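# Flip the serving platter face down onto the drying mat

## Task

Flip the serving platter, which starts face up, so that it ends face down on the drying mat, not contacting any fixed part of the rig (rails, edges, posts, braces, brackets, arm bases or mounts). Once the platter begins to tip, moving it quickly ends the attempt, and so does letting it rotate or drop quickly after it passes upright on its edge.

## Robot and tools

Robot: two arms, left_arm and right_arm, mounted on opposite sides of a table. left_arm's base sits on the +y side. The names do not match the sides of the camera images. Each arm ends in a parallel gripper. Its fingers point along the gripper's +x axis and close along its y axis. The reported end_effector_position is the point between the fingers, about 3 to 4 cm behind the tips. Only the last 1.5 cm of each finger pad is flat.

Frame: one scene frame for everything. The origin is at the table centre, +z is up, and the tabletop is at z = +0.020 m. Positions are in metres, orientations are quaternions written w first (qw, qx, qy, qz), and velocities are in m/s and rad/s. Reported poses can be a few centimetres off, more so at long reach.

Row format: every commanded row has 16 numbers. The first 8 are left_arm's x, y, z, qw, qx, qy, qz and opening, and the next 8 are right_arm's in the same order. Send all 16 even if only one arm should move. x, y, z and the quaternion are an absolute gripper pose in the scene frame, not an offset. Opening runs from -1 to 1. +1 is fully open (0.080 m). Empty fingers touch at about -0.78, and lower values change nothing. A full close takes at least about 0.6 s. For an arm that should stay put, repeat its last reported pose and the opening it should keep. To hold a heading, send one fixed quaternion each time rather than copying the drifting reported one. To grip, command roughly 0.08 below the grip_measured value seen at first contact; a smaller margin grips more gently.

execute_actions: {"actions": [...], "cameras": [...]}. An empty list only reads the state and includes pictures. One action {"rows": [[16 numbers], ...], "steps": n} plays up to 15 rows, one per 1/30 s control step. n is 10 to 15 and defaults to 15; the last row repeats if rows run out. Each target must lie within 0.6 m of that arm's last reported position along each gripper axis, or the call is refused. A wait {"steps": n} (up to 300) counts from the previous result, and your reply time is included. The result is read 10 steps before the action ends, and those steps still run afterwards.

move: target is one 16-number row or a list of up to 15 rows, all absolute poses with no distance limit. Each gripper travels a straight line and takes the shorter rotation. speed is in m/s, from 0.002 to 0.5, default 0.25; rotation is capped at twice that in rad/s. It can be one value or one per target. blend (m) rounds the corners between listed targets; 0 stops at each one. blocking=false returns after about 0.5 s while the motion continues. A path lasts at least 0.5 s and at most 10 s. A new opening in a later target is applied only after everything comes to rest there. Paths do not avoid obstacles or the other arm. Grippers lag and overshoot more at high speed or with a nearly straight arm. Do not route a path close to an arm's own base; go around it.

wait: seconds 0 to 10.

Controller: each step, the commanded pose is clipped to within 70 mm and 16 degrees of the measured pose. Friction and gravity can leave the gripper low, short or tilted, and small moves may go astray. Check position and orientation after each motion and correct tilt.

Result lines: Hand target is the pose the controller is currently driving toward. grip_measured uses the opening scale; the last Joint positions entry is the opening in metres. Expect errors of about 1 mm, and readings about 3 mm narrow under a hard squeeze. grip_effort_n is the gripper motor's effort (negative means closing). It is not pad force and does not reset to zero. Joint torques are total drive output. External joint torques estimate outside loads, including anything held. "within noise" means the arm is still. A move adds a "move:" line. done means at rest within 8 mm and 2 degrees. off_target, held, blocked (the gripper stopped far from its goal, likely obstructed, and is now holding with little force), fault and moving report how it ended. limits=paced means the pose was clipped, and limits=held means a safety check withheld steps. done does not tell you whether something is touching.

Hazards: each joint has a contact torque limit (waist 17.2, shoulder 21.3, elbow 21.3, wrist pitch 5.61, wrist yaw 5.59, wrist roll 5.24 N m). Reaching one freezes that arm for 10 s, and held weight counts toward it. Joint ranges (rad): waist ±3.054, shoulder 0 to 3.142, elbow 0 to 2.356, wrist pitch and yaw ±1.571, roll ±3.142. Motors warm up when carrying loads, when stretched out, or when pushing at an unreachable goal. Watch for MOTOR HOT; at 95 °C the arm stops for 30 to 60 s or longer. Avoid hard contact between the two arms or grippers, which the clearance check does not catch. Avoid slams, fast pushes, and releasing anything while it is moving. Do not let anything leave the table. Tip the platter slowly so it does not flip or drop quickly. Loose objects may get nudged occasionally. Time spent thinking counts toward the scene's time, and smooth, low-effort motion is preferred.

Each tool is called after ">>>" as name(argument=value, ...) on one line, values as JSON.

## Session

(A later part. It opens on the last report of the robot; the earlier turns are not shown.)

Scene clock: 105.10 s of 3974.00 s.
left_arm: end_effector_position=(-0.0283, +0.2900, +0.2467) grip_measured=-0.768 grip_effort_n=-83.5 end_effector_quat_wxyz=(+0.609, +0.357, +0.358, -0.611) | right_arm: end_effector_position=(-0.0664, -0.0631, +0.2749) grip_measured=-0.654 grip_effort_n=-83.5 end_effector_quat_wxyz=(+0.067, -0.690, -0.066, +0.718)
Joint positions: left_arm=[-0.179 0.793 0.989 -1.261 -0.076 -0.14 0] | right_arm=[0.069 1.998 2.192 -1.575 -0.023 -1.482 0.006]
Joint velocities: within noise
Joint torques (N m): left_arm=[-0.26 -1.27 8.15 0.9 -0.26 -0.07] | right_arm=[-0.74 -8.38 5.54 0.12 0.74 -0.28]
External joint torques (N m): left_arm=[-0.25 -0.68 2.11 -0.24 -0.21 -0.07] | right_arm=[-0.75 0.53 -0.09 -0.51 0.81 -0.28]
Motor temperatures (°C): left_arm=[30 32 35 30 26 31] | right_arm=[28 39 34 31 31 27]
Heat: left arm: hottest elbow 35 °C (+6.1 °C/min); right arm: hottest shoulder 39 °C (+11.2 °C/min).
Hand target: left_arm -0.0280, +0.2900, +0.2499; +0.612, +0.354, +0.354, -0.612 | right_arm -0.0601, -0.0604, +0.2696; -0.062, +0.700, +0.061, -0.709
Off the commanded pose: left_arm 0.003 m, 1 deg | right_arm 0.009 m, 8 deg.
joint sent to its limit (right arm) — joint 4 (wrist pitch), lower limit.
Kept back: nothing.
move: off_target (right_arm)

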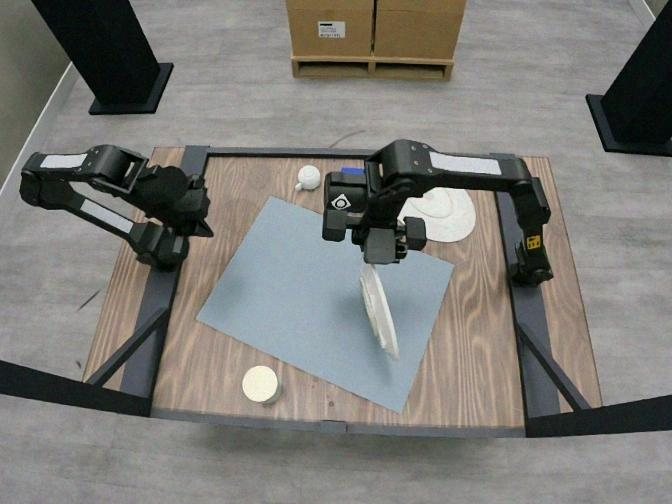

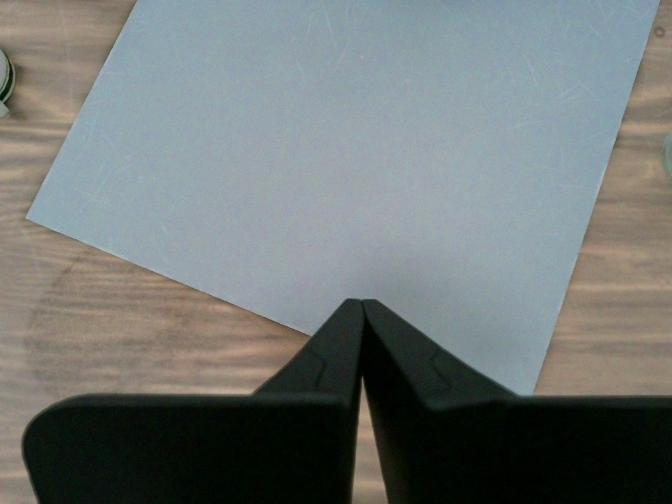

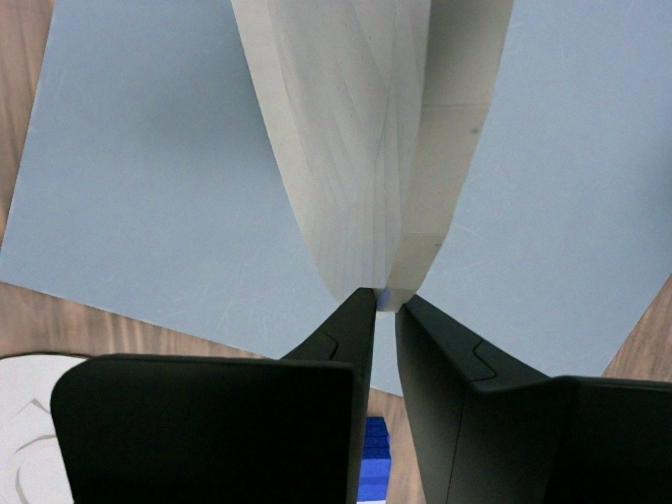

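>>> move(target=[-0.08,0.30,0.22,0.683,0.183,0.183,-0.683,-0.9,-0.02,-0.05,0.27,0.0185,-0.7069,-0.0185,0.7069,-0.9], speed=0.06)

>>> zoom_image(camera="cam_high", region=[270, 200, 470, 400])

Scene clock: 110.63 s of 3974.00 s.
left_arm: end_effector_position=(-0.0803, +0.3001, +0.2232) grip_measured=-0.768 grip_effort_n=-83.5 end_effector_quat_wxyz=(+0.681, +0.179, +0.187, -0.685) end_effector_velocity=(+0.002, -0.001, +0.002) end_effector_angular_velocity=(-0.023, +0.009, +0.022) | right_arm: end_effector_position=(-0.0318, -0.0534, +0.2670) grip_measured=-0.654 grip_effort_n=-83.5 end_effector_quat_wxyz=(+0.058, -0.695, -0.066, +0.713)
Joint positions: left_arm=[-1.189 0.538 0.605 -1.034 -0.918 -0.869 0] | right_arm=[-0.019 2.039 2.223 -1.578 -0.026 -1.583 0.006]
Joint velocities: left_arm=[-0.017 0.002 -0.002 -0.007 -0.037 -0.037 0] | right_arm=[within noise]
Joint torques (N m): left_arm=[-0.26 0.22 6.14 1.07 -0.75 -0.06] | right_arm=[-1.69 -10.23 6.74 0.29 0.67 -0.29]
External joint torques (N m): left_arm=[-0.26 -0.18 -0.09 0 -0.31 -0.06] | right_arm=[-1.69 -1.11 1.15 -0.31 0.74 -0.3]
Motor temperatures (°C): left_arm=[30 32 34 30 26 31] | right_arm=[28 39 34 30 31 27]
Heat: left arm: hottest elbow 34 °C (+5.0 °C/min); right arm: hottest shoulder 39 °C (+10.1 °C/min).
Hand target: left_arm -0.0800, +0.3001, +0.2200; +0.683, +0.183, +0.183, -0.683 | right_arm -0.0200, -0.0505, +0.2696; -0.067, +0.704, +0.066, -0.704
Off the commanded pose: left_arm 0.003 m, 1 deg | right_arm 0.013 m, 7 deg.
joint sent to its limit (right arm) — joint 4 (wrist pitch), lower limit.
Kept back: nothing.
move: off_target (right_arm)

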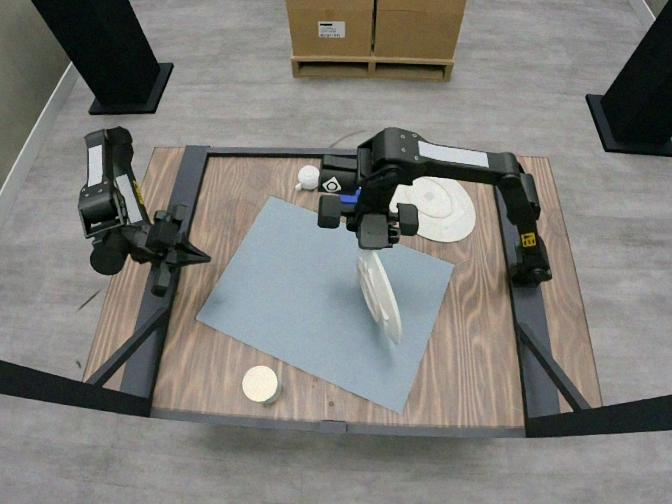

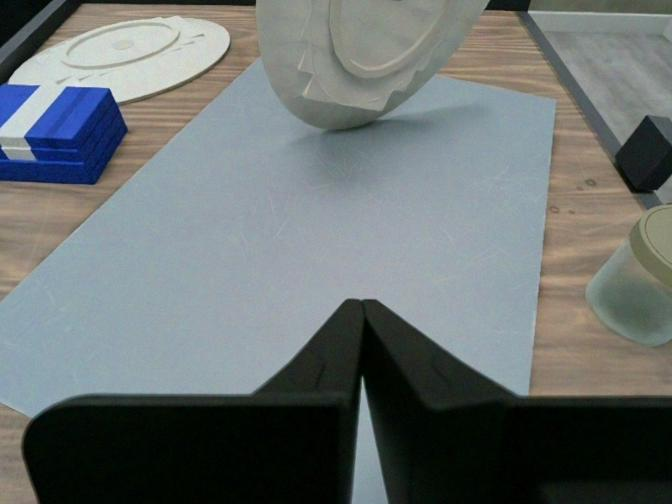

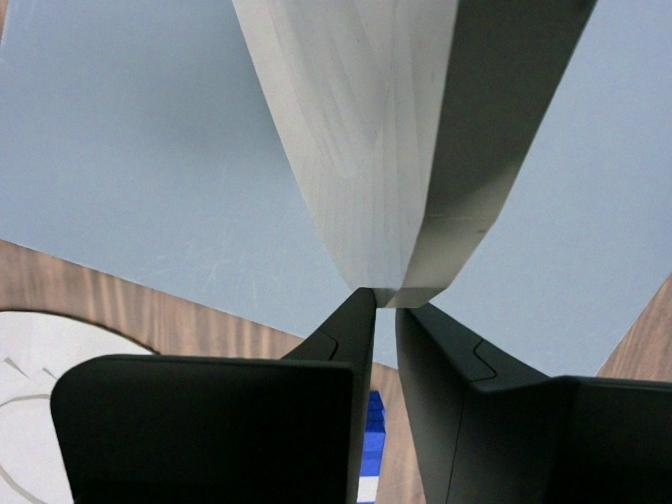

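Scaled by 2.520 from the camera's 672x504 image, which has a finer 960x720 frame.

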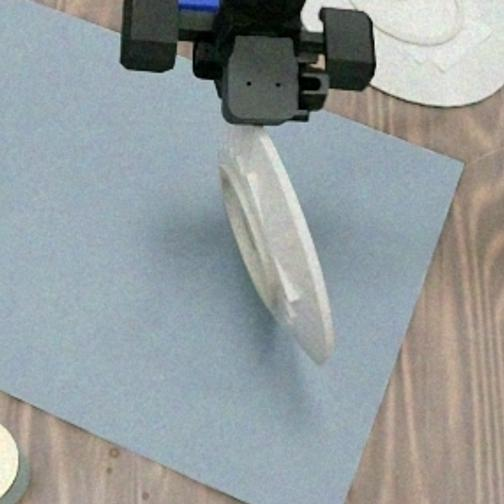

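>>> move(target=[-0.08,0.30,0.22,0.683,0.183,0.183,-0.683,-0.9,0.0,0.02,0.28,0.153,-0.690,-0.153,0.690,-0.9], speed=0.05)

>>> zoom_image(camera="cam_high", region=[270, 200, 470, 400])

Scene clock: 114.53 s of 3974.00 s.
left_arm: end_effector_position=(-0.0804, +0.3001, +0.2233) grip_measured=-0.768 grip_effort_n=-83.5 end_effector_quat_wxyz=(+0.681, +0.179, +0.187, -0.685) | right_arm: end_effector_position=(-0.0009, +0.0158, +0.2833) grip_measured=-0.764 grip_effort_n=-83.5 end_effector_quat_wxyz=(+0.157, -0.691, -0.156, +0.688)
Joint positions: left_arm=[-1.19 0.539 0.605 -1.034 -0.92 -0.871 0] | right_arm=[-0.082 2.118 2.338 -1.345 -0.023 -1.629 0.001]
Joint velocities: within noise
Joint torques (N m): left_arm=[-0.25 0.3 6.14 1.05 -0.76 -0.07] | right_arm=[-0.45 -10.12 5.99 0.96 -0.23 -0.09]
External joint torques (N m): left_arm=[-0.24 -0.1 -0.17 -0.05 -0.31 -0.07] | right_arm=[-0.42 -0.31 0.19 -0.02 -0.18 -0.12]
Motor temperatures (°C): left_arm=[30 32 33 30 26 31] | right_arm=[28 39 34 30 31 27]
Heat: left arm: hottest elbow 33 °C (+4.0 °C/min); right arm: hottest shoulder 39 °C (+10.1 °C/min).
Hand target: left_arm -0.0799, +0.3000, +0.2200; +0.683, +0.183, +0.183, -0.683 | right_arm -0.0001, +0.0197, +0.2797; -0.156, +0.690, +0.156, -0.689
Off the commanded pose: left_arm 0.003 m, 1 deg | right_arm 0.005 m, 1 deg.
joint sent to its limit (right arm) — joint 3 (elbow), upper limit, where the elbow is as straight as it goes.
Kept back: nothing.
move: done

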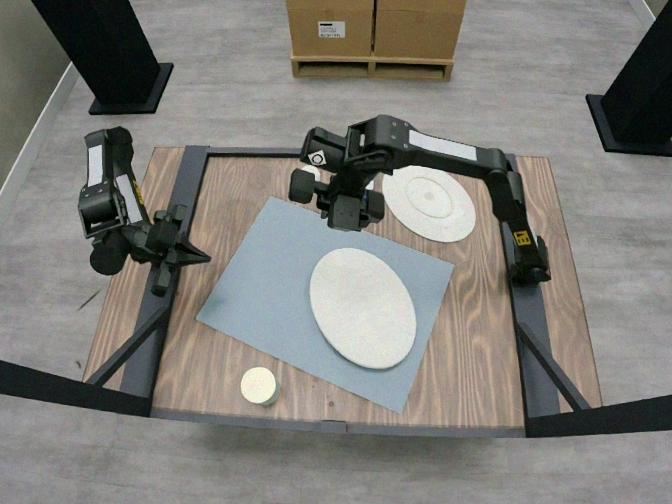

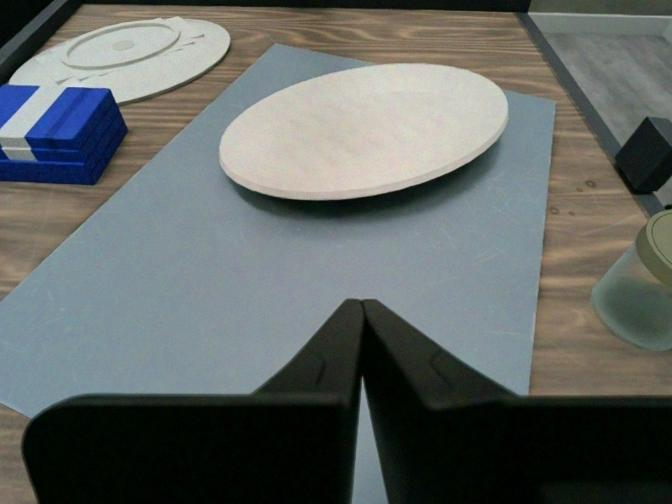

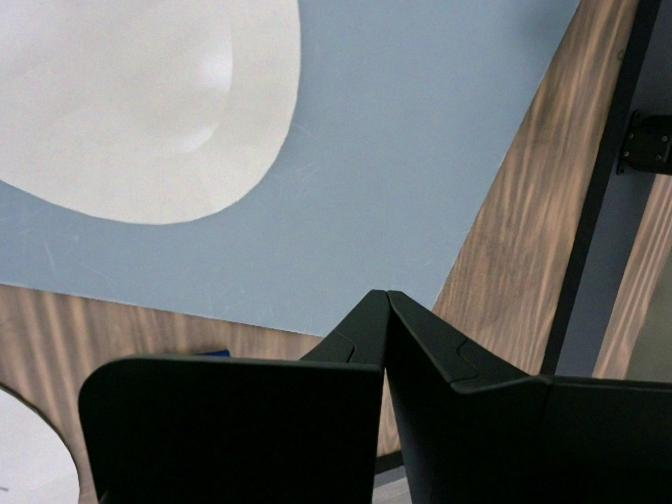

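Scaled by 2.520 from the camera's 672x504 image, which has a finer 960x720 frame.

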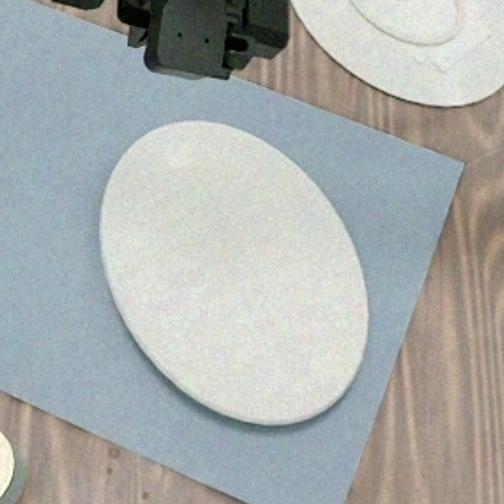

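>>> move(target=[[-0.09,0.22,0.22,0.380,0.596,-0.380,-0.596,0.1,-0.03,-0.12,0.30,0.561,-0.431,0.431,0.561,-0.9],[-0.095,0.17,0.17,0.380,0.596,-0.380,-0.596,0.1,-0.12,-0.19,0.15,0.561,-0.431,0.431,0.561,-0.9]], speed=0.2)

>>> zoom_image(camera="cam_high", region=[220, 200, 480, 400])

Scene clock: 122.00 s of 3974.00 s.
left_arm: end_effector_position=(-0.0959, +0.1689, +0.1757) grip_measured=+0.096 grip_effort_n=18.4 end_effector_quat_wxyz=(+0.386, +0.592, -0.382, -0.595) | right_arm: end_effector_position=(-0.1210, -0.1872, +0.1520) grip_measured=-0.764 grip_effort_n=-83.5 end_effector_quat_wxyz=(+0.559, -0.430, +0.431, +0.563)
Joint positions: left_arm=[-0.518 1.018 0.374 0.17 -0.451 1.344 0.039] | right_arm=[0.355 1.443 1.038 -0.919 0.088 0.358 0.001]
Joint velocities: within noise
Joint torques (N m): left_arm=[0.15 -1.94 6.61 1.76 0.07 0.02] | right_arm=[0.08 -7.55 3.99 0.74 0.24 0.16]
External joint torques (N m): left_arm=[0.15 0.7 -0.12 0.11 0.18 0.07] | right_arm=[0.11 -2.35 -2.18 0 0.17 0.16]
Motor temperatures (°C): left_arm=[30 32 33 31 26 31] | right_arm=[28 39 34 30 31 27]
Heat: left arm: hottest elbow 33 °C (+4.0 °C/min); right arm: hottest shoulder 39 °C (+9.0 °C/min).
Hand target: left_arm -0.0950, +0.1701, +0.1700; +0.380, +0.596, -0.380, -0.596 | right_arm -0.1200, -0.1900, +0.1501; +0.561, -0.431, +0.431, +0.561
Off the commanded pose: left_arm 0.006 m, 1 deg | right_arm 0.004 m, 0 deg.
Kept back: nothing.
move: done

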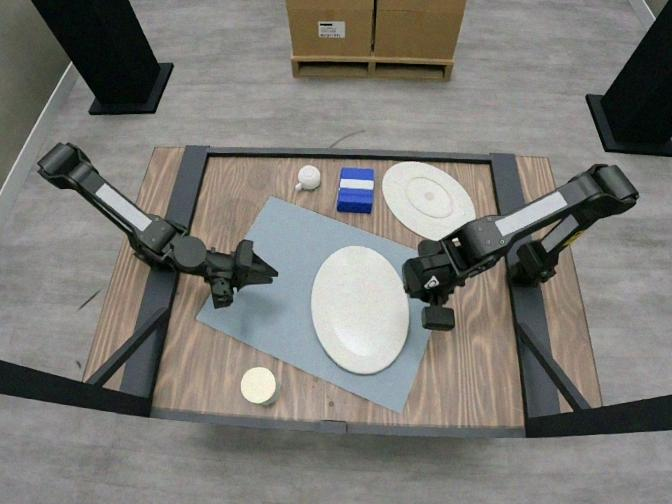

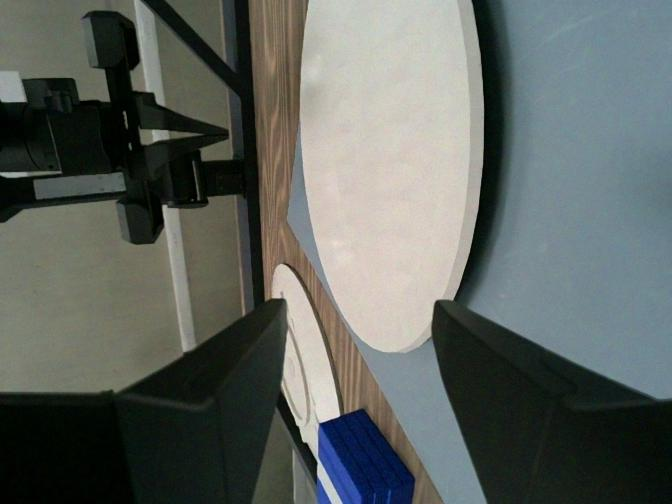

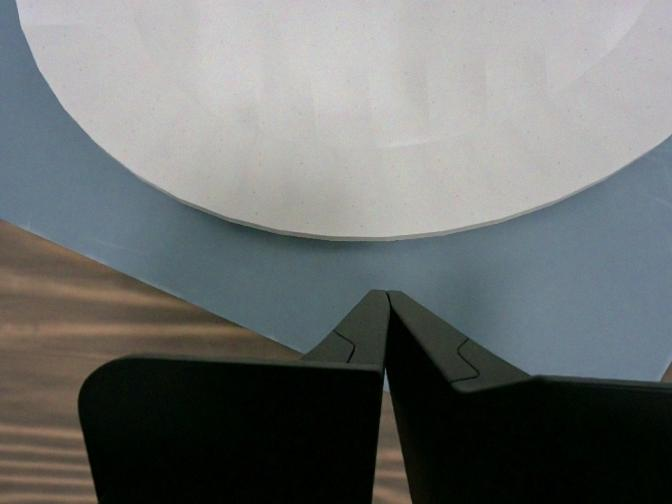

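Scaled by 1.938 from the camera's 672x504 image, which has a finer 960x720 frame.

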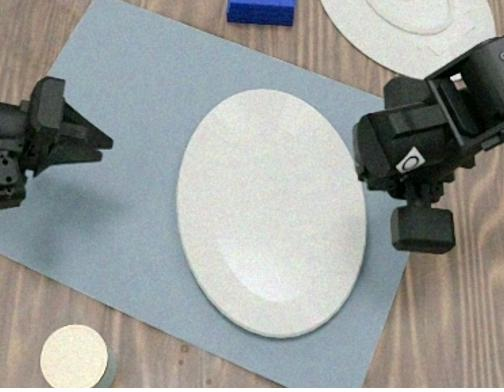

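>>> move(target=[-0.095,0.17,0.17,0.380,0.596,-0.380,-0.596,0.1,-0.11,-0.165,0.10,0.561,-0.431,0.431,0.561,-0.9], speed=0.15)

Scene clock: 124.87 s of 3974.00 s.
left_arm: end_effector_position=(-0.0958, +0.1688, +0.1758) grip_measured=+0.096 grip_effort_n=18.4 end_effector_quat_wxyz=(+0.386, +0.592, -0.382, -0.595) | right_arm: end_effector_position=(-0.1110, -0.1621, +0.1062) grip_measured=-0.764 grip_effort_n=-83.5 end_effector_quat_wxyz=(+0.565, -0.424, +0.426, +0.564)
Joint positions: left_arm=[-0.518 1.018 0.374 0.171 -0.451 1.344 0.039] | right_arm=[0.293 1.557 0.951 -0.697 0.083 0.3 0.001]
Joint velocities: within noise
Joint torques (N m): left_arm=[0.18 -1.89 6.59 1.74 0.05 0.02] | right_arm=[-0.49 -5.74 4 0.75 -0.11 -0.19]
External joint torques (N m): left_arm=[0.17 0.78 -0.15 0.09 0.16 0.07] | right_arm=[-0.49 0.12 -1.96 -0.04 -0.17 -0.19]
Motor temperatures (°C): left_arm=[30 32 32 31 26 31] | right_arm=[28 39 33 30 31 27]
Heat: left arm: hottest shoulder 32 °C (+0.0 °C/min); right arm: hottest shoulder 39 °C (+7.0 °C/min).
Hand target: left_arm -0.0949, +0.1701, +0.1700; +0.380, +0.596, -0.380, -0.596 | right_arm -0.1100, -0.1650, +0.1001; +0.561, -0.431, +0.431, +0.561
Off the commanded pose: left_arm 0.006 m, 1 deg | right_arm 0.007 m, 1 deg.
Kept back: nothing.
move: done

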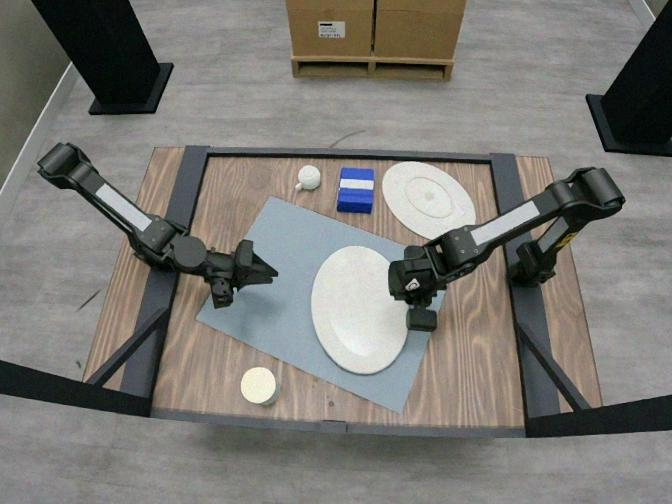

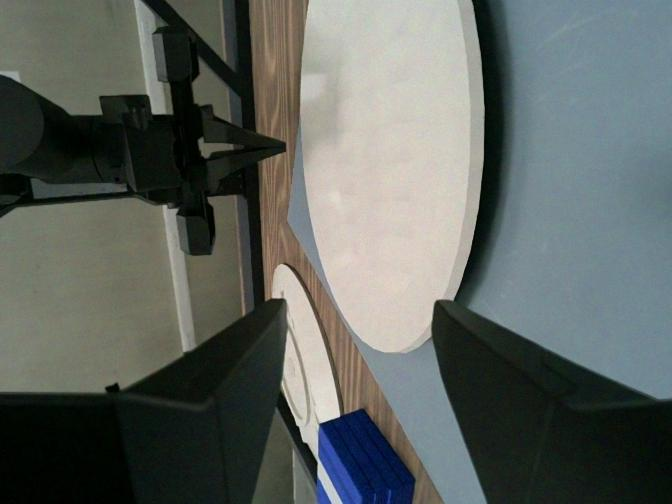

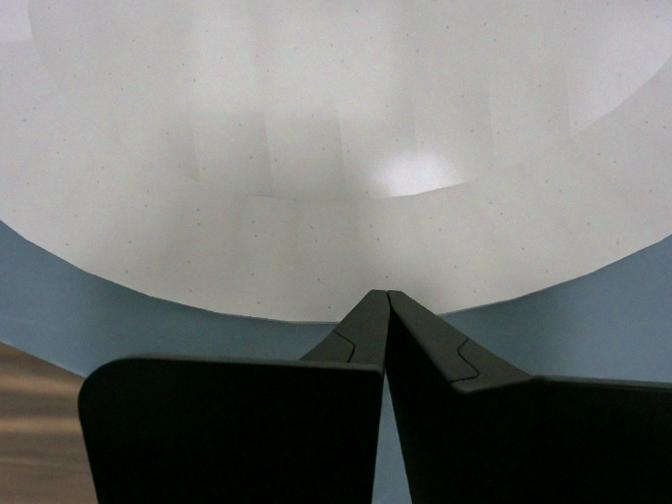

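>>> move(target=[-0.095,0.17,0.17,0.380,0.596,-0.380,-0.596,0.1,-0.118,-0.165,0.075,0.561,-0.431,0.431,0.561,-0.9], speed=0.1)

Scene clock: 126.63 s of 3974.00 s.
left_arm: end_effector_position=(-0.0958, +0.1688, +0.1758) grip_measured=+0.096 grip_effort_n=18.4 end_effector_quat_wxyz=(+0.386, +0.592, -0.382, -0.595) | right_arm: end_effector_position=(-0.1190, -0.1597, +0.0838) grip_measured=-0.764 grip_effort_n=-83.5 end_effector_quat_wxyz=(+0.564, -0.421, +0.426, +0.569)
Joint positions: left_arm=[-0.518 1.018 0.374 0.171 -0.451 1.344 0.039] | right_arm=[0.314 1.606 0.901 -0.591 0.083 0.318 0.001]
Joint velocities: within noise
Joint torques (N m): left_arm=[0.18 -1.9 6.58 1.74 0.05 0.02] | right_arm=[0.24 -5.63 3.19 0.69 0.11 0.1]
External joint torques (N m): left_arm=[0.21 0.73 -0.18 0.08 0.15 0.07] | right_arm=[0.24 0.37 -2.55 -0.12 0.04 0.1]
Motor temperatures (°C): left_arm=[30 32 32 31 26 31] | right_arm=[28 39 33 30 31 27]
Heat: left arm: hottest shoulder 32 °C (+0.0 °C/min); right arm: hottest shoulder 39 °C (+5.0 °C/min).
Hand target: left_arm -0.0949, +0.1701, +0.1700; +0.380, +0.596, -0.380, -0.596 | right_arm -0.1180, -0.1652, +0.0752; +0.561, -0.431, +0.431, +0.561
Off the commanded pose: left_arm 0.006 m, 1 deg | right_arm 0.010 m, 2 deg.
Kept back: nothing.
move: off_target (right_arm)

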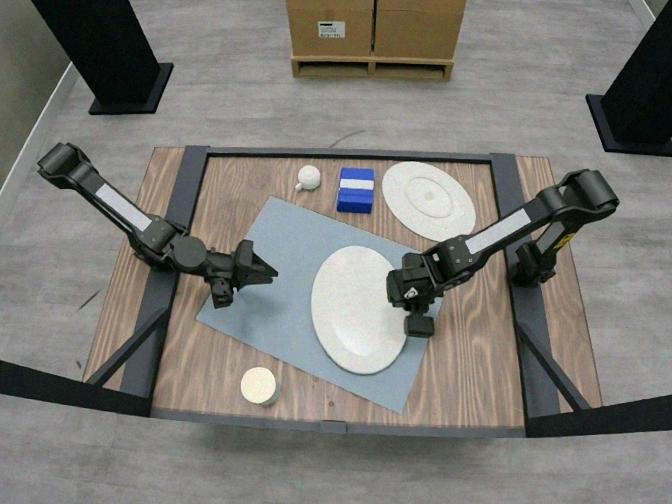

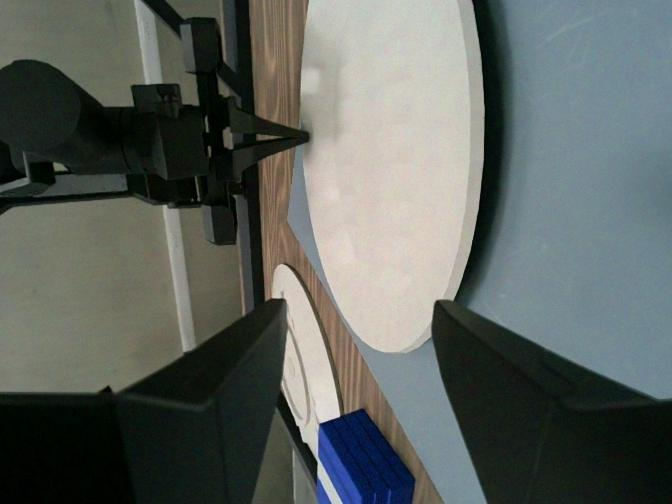

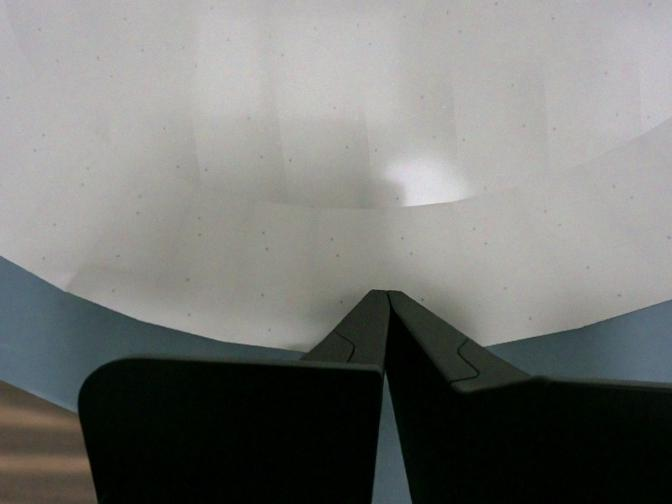

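>>> move(target=[[-0.095,0.17,0.17,0.380,0.596,-0.380,-0.596,0.1,-0.118,-0.174,0.078,0.561,-0.431,0.431,0.561,-0.9],[-0.095,0.17,0.17,0.380,0.596,-0.380,-0.596,0.1,-0.118,-0.174,0.066,0.561,-0.431,0.431,0.561,-0.9]], speed=0.05)

>>> move(target=[-0.095,0.17,0.17,0.380,0.596,-0.380,-0.596,0.1,-0.118,-0.170,0.050,0.561,-0.431,0.431,0.561,-0.9], speed=0.03)

Scene clock: 127.87 s of 3974.00 s.
left_arm: end_effector_position=(-0.0958, +0.1688, +0.1758) grip_measured=+0.096 grip_effort_n=17.9 end_effector_quat_wxyz=(+0.386, +0.592, -0.382, -0.595) | right_arm: end_effector_position=(-0.1195, -0.1632, +0.0816) grip_measured=-0.764 grip_effort_n=-83.5 end_effector_quat_wxyz=(+0.569, -0.412, +0.421, +0.574)
Joint positions: left_arm=[-0.518 1.018 0.374 0.171 -0.451 1.344 0.039] | right_arm=[0.323 1.584 0.862 -0.551 0.09 0.329 0.001]
Joint velocities: within noise
Joint torques (N m): left_arm=[0.18 -1.89 6.6 1.74 0.05 0.02] | right_arm=[0.29 -4.21 1.67 0.63 -0.02 0.09]
External joint torques (N m): left_arm=[0.18 0.76 -0.12 0.09 0.16 0.07] | right_arm=[0.29 1.61 -4.08 -0.21 -0.09 0.09]
Motor temperatures (°C): left_arm=[30 32 32 31 26 31] | right_arm=[28 38 33 30 31 27]
Heat: left arm: hottest shoulder 32 °C (+0.0 °C/min); right arm: hottest shoulder 38 °C (+3.0 °C/min).
Hand target: left_arm -0.0949, +0.1701, +0.1700; +0.380, +0.596, -0.380, -0.596 | right_arm -0.1178, -0.1743, +0.0668; +0.561, -0.431, +0.431, +0.561
Off the commanded pose: left_arm 0.006 m, 1 deg | right_arm 0.019 m, 3 deg.
Kept back: nothing.
move: off_target (right_arm)

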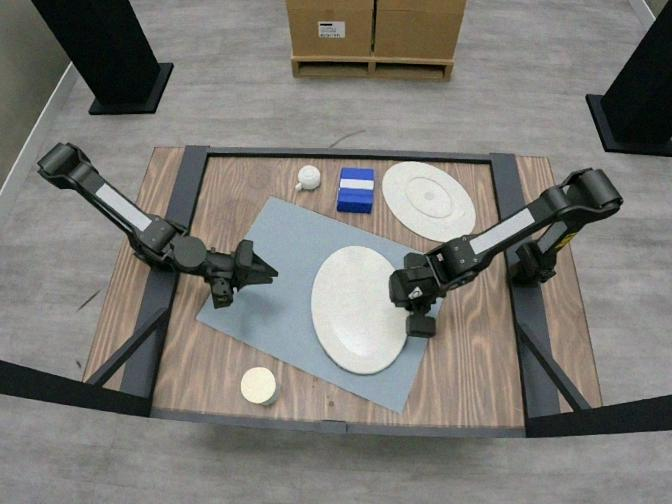

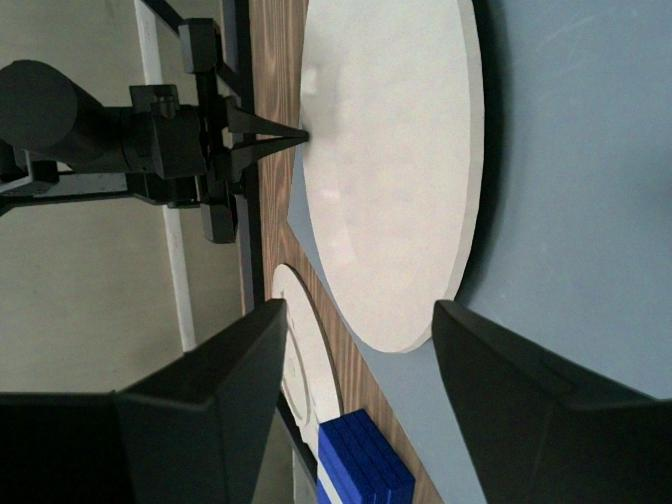

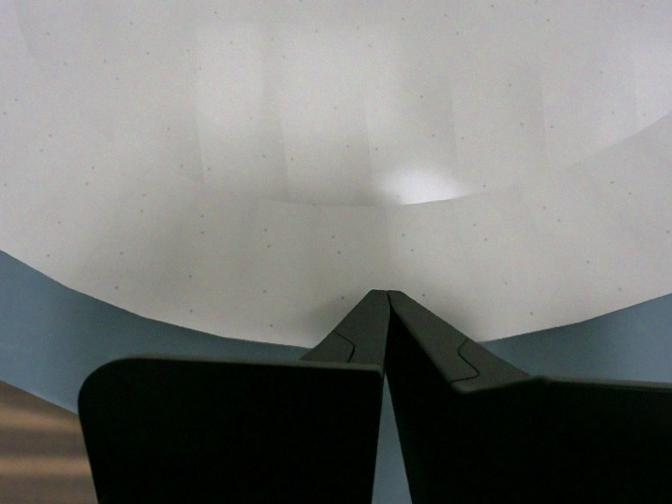

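Scene clock: 128.70 s of 3974.00 s.
left_arm: end_effector_position=(-0.0958, +0.1688, +0.1758) grip_measured=+0.096 grip_effort_n=18.4 end_effector_quat_wxyz=(+0.386, +0.592, -0.382, -0.595) | right_arm: end_effector_position=(-0.1222, -0.1545, +0.0758) grip_measured=-0.764 grip_effort_n=-83.5 end_effector_quat_wxyz=(+0.574, -0.399, +0.414, +0.583)
Joint positions: left_arm=[-0.518 1.018 0.374 0.171 -0.451 1.344 0.039] | right_arm=[0.323 1.607 0.848 -0.478 0.091 0.329 0.001]
Joint velocities: within noise
Joint torques (N m): left_arm=[0.17 -1.9 6.59 1.75 0.05 0.02] | right_arm=[-0.22 -1.74 0.87 0.36 -0.14 -0.01]
External joint torques (N m): left_arm=[0.18 0.71 -0.09 0.11 0.16 0.07] | right_arm=[-0.22 4.31 -4.92 -0.55 -0.21 -0.01]
Motor temperatures (°C): left_arm=[30 32 32 31 26 31] | right_arm=[28 38 33 30 31 27]
Heat: left arm: hottest shoulder 32 °C (+0.0 °C/min); right arm: hottest shoulder 38 °C (+3.0 °C/min).
Hand target: left_arm -0.0949, +0.1701, +0.1700; +0.380, +0.596, -0.380, -0.596 | right_arm -0.1176, -0.1710, +0.0519; +0.561, -0.431, +0.431, +0.561
Off the commanded pose: left_arm 0.006 m, 1 deg | right_arm 0.030 m, 5 deg.
Kept back: nothing.
move: off_target (right_arm)

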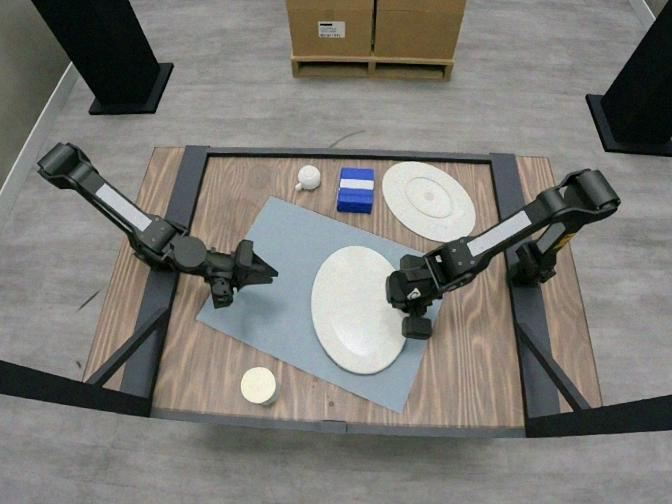

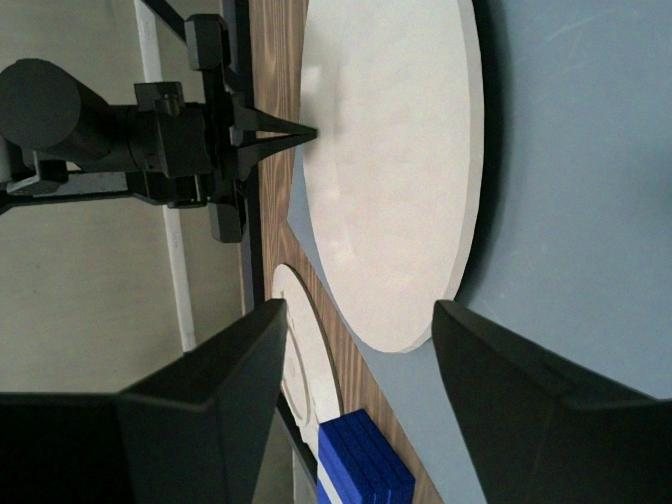

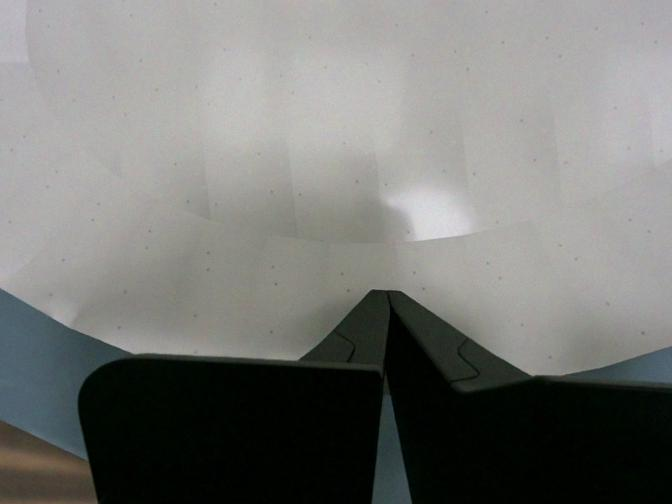

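>>> move(target=[[-0.095,0.17,0.17,0.380,0.596,-0.380,-0.596,0.1,-0.113,-0.170,0.10,0.561,-0.431,0.431,0.561,-0.9],[-0.095,0.17,0.17,0.380,0.596,-0.380,-0.596,0.1,-0.113,-0.177,0.090,0.561,-0.431,0.431,0.561,-0.9]], speed=0.1, cameras=["cam_right_wrist"])

>>> move(target=[-0.095,0.17,0.17,0.380,0.596,-0.380,-0.596,0.1,-0.113,-0.183,0.055,0.561,-0.431,0.431,0.561,-0.9], speed=0.05)

Scene clock: 130.23 s of 3974.00 s.
left_arm: end_effector_position=(-0.0958, +0.1688, +0.1758) grip_measured=+0.096 grip_effort_n=18.4 end_effector_quat_wxyz=(+0.386, +0.592, -0.382, -0.595) | right_arm: end_effector_position=(-0.1124, -0.1736, +0.0912) grip_measured=-0.764 grip_effort_n=-83.5 end_effector_quat_wxyz=(+0.563, -0.431, +0.429, +0.560)
Joint positions: left_arm=[-0.518 1.018 0.374 0.171 -0.451 1.344 0.039] | right_arm=[0.311 1.554 0.887 -0.655 0.088 0.317 0.001]
Joint velocities: within noise
Joint torques (N m): left_arm=[0.19 -1.9 6.58 1.74 0.05 0.02] | right_arm=[0.24 -7.96 3.56 0.69 -0.05 0.04]
External joint torques (N m): left_arm=[0.19 0.72 -0.13 0.09 0.16 0.07] | right_arm=[0.23 -2.3 -2.2 -0.06 -0.11 0.04]
Motor temperatures (°C): left_arm=[30 32 32 31 26 31] | right_arm=[28 38 32 30 31 27]
Heat: left arm: hottest shoulder 32 °C (+0.0 °C/min); right arm: hottest shoulder 38 °C (+2.0 °C/min).
Hand target: left_arm -0.0949, +0.1701, +0.1700; +0.380, +0.596, -0.380, -0.596 | right_arm -0.1129, -0.1770, +0.0899; +0.561, -0.431, +0.431, +0.561
Off the commanded pose: left_arm 0.006 m, 1 deg | right_arm 0.004 m, 0 deg.
Kept back: nothing.
move: done
Images, in order (width x height): cam_right_wrist 672x504.

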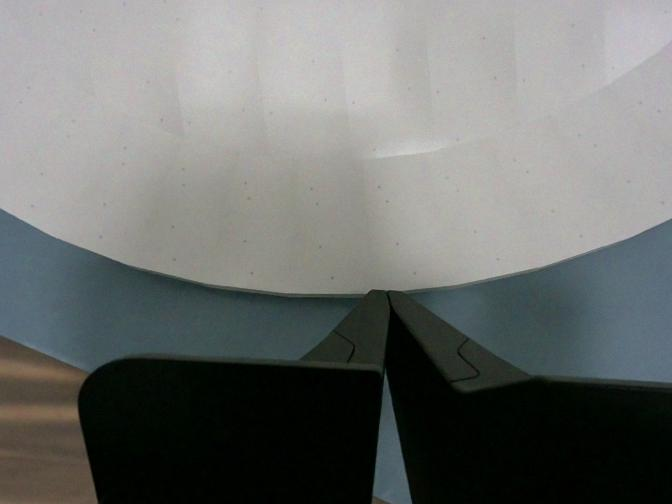

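Scene clock: 131.33 s of 3974.00 s.
left_arm: end_effector_position=(-0.0958, +0.1688, +0.1758) grip_measured=+0.096 grip_effort_n=18.4 end_effector_quat_wxyz=(+0.386, +0.592, -0.382, -0.595) | right_arm: end_effector_position=(-0.1129, -0.1805, +0.0662) grip_measured=-0.764 grip_effort_n=-83.5 end_effector_quat_wxyz=(+0.564, -0.424, +0.426, +0.567)
Joint positions: left_arm=[-0.518 1.018 0.374 0.171 -0.451 1.344 0.039] | right_arm=[0.32 1.565 0.781 -0.517 0.088 0.323 0.001]
Joint velocities: within noise
Joint torques (N m): left_arm=[0.18 -1.89 6.58 1.74 0.05 0.02] | right_arm=[0.11 -2.78 3.36 1.93 0.01 0.1]
External joint torques (N m): left_arm=[0.18 0.66 -0.04 0.12 0.16 0.07] | right_arm=[0.12 2.73 -2.16 1.14 -0.07 0.1]
Motor temperatures (°C): left_arm=[29 32 32 31 26 31] | right_arm=[28 37 32 30 31 27]
Heat: left arm: hottest shoulder 32 °C (+0.0 °C/min); right arm: hottest shoulder 37 °C (+1.0 °C/min).
Hand target: left_arm -0.0949, +0.1701, +0.1700; +0.380, +0.596, -0.380, -0.596 | right_arm -0.1128, -0.1834, +0.0554; +0.561, -0.431, +0.431, +0.561
Off the commanded pose: left_arm 0.006 m, 1 deg | right_arm 0.011 m, 1 deg.
Kept back: nothing.
move: off_target (right_arm)

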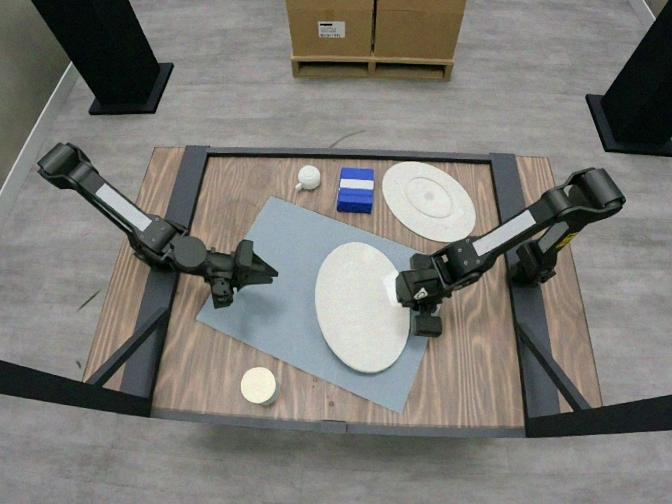

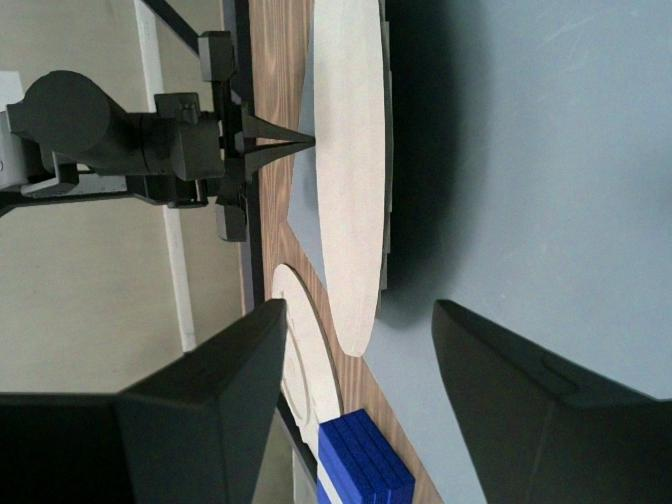

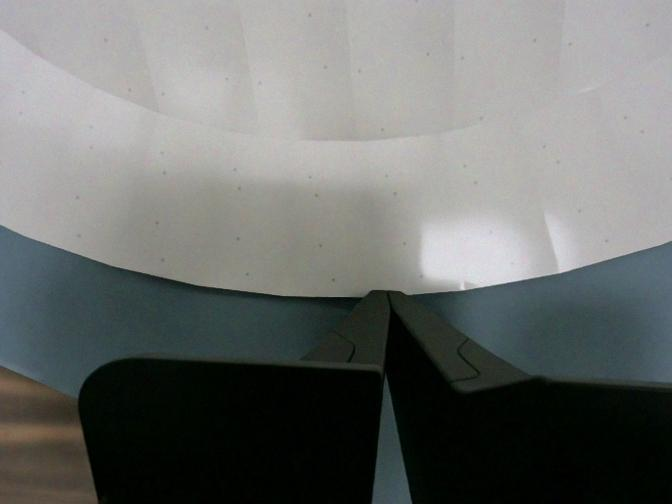

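>>> move(target=[-0.095,0.17,0.17,0.380,0.596,-0.380,-0.596,0.1,-0.113,-0.18,0.043,0.561,-0.431,0.431,0.561,-0.9], speed=0.03)

Scene clock: 132.30 s of 3974.00 s.
left_arm: end_effector_position=(-0.0958, +0.1688, +0.1758) grip_measured=+0.096 grip_effort_n=18.4 end_effector_quat_wxyz=(+0.386, +0.592, -0.382, -0.595) | right_arm: end_effector_position=(-0.1127, -0.1809, +0.0605) grip_measured=-0.764 grip_effort_n=-83.5 end_effector_quat_wxyz=(+0.564, -0.423, +0.425, +0.567)
Joint positions: left_arm=[-0.518 1.018 0.374 0.171 -0.451 1.344 0.039] | right_arm=[0.32 1.576 0.765 -0.489 0.088 0.323 0.001]
Joint velocities: within noise
Joint torques (N m): left_arm=[0.17 -1.89 6.6 1.74 0.05 0.02] | right_arm=[-0.29 0.19 3.31 3.44 -0.05 0.02]
External joint torques (N m): left_arm=[0.18 0.75 -0.14 0.08 0.16 0.07] | right_arm=[-0.28 5.7 -2.17 2.62 -0.12 0.02]
Motor temperatures (°C): left_arm=[29 32 32 31 26 31] | right_arm=[28 37 32 31 31 27]
Heat: left arm: hottest shoulder 32 °C (+0.0 °C/min); right arm: hottest shoulder 37 °C (+0.0 °C/min).
Hand target: left_arm -0.0949, +0.1701, +0.1700; +0.380, +0.596, -0.380, -0.596 | right_arm -0.1126, -0.1813, +0.0440; +0.561, -0.431, +0.431, +0.561
Off the commanded pose: left_arm 0.006 m, 1 deg | right_arm 0.018 m, 1 deg.
Kept back: nothing.
move: off_target (right_arm)

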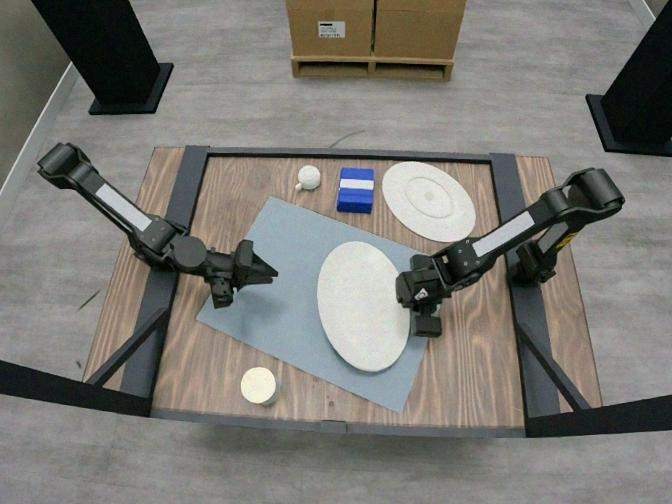

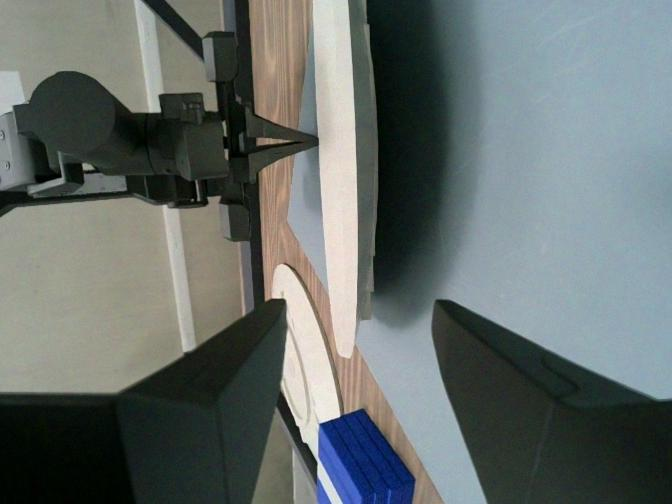

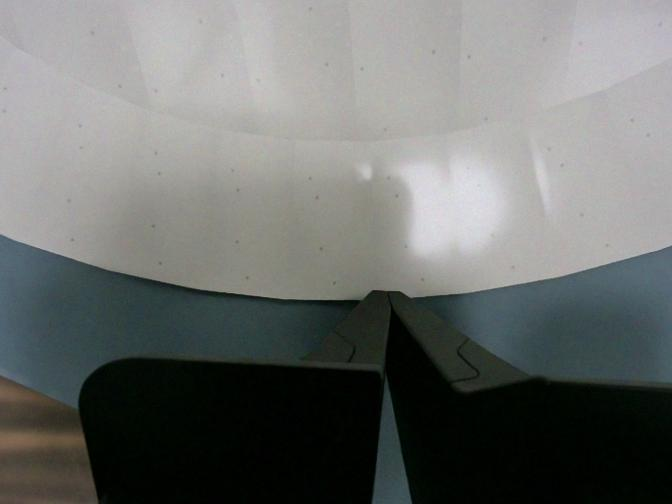

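>>> move(target=[-0.122,0.115,0.142,0.380,0.596,-0.380,-0.596,0.1,-0.113,-0.18,0.048,0.561,-0.431,0.431,0.561,-0.9], speed=0.1)

Scene clock: 134.33 s of 3974.00 s.
left_arm: end_effector_position=(-0.1210, +0.1176, +0.1417) grip_measured=+0.096 grip_effort_n=18.4 end_effector_quat_wxyz=(+0.381, +0.597, -0.379, -0.596) | right_arm: end_effector_position=(-0.1132, -0.1808, +0.0609) grip_measured=-0.764 grip_effort_n=-83.5 end_effector_quat_wxyz=(+0.564, -0.422, +0.425, +0.568)
Joint positions: left_arm=[-0.507 1.43 0.465 0.478 -0.442 1.349 0.039] | right_arm=[0.321 1.575 0.764 -0.487 0.087 0.323 0.001]
Joint velocities: within noise
Joint torques (N m): left_arm=[0.18 -3.27 7.66 1.73 0.05 0.02] | right_arm=[-0.25 -0.76 4.28 2.12 0 0.01]
External joint torques (N m): left_arm=[0.17 1.46 1.84 0.08 0.16 0.07] | right_arm=[-0.25 4.75 -1.2 1.32 -0.07 0.01]
Motor temperatures (°C): left_arm=[29 32 31 31 26 31] | right_arm=[28 37 32 32 31 27]
Heat: left arm: hottest shoulder 32 °C (+0.0 °C/min); right arm: hottest shoulder 37 °C (+0.0 °C/min).
Hand target: left_arm -0.1220, +0.1151, +0.1420; +0.380, +0.596, -0.380, -0.596 | right_arm -0.1128, -0.1807, +0.0485; +0.561, -0.431, +0.431, +0.561
Off the commanded pose: left_arm 0.003 m, 0 deg | right_arm 0.013 m, 2 deg.
Kept back: nothing.
move: off_target (right_arm)

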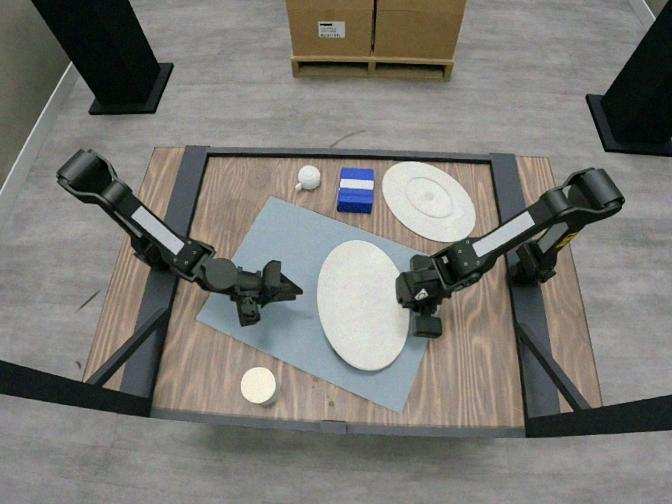

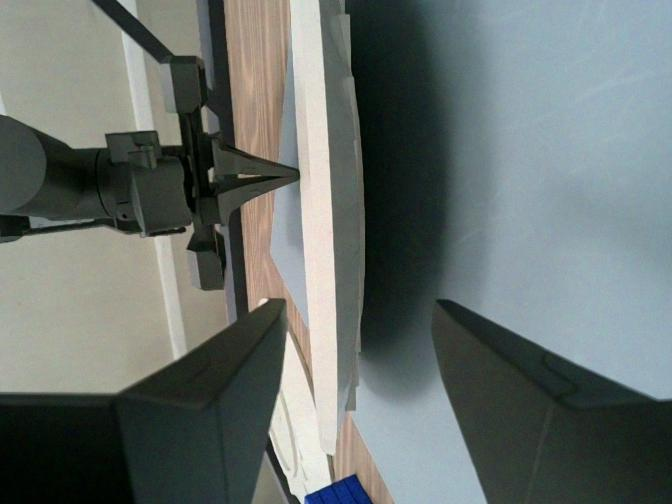

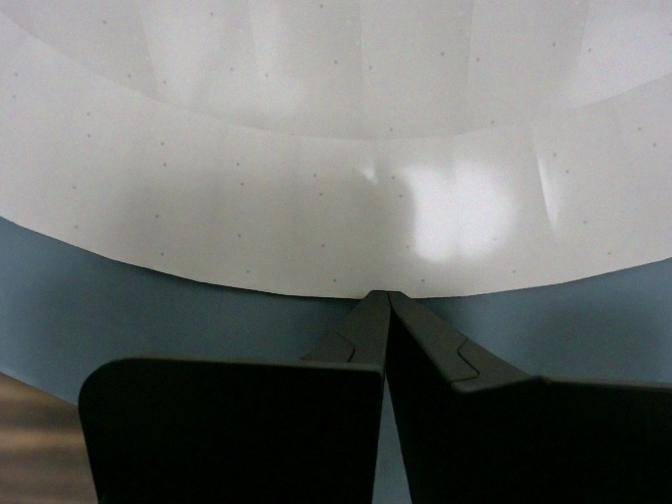

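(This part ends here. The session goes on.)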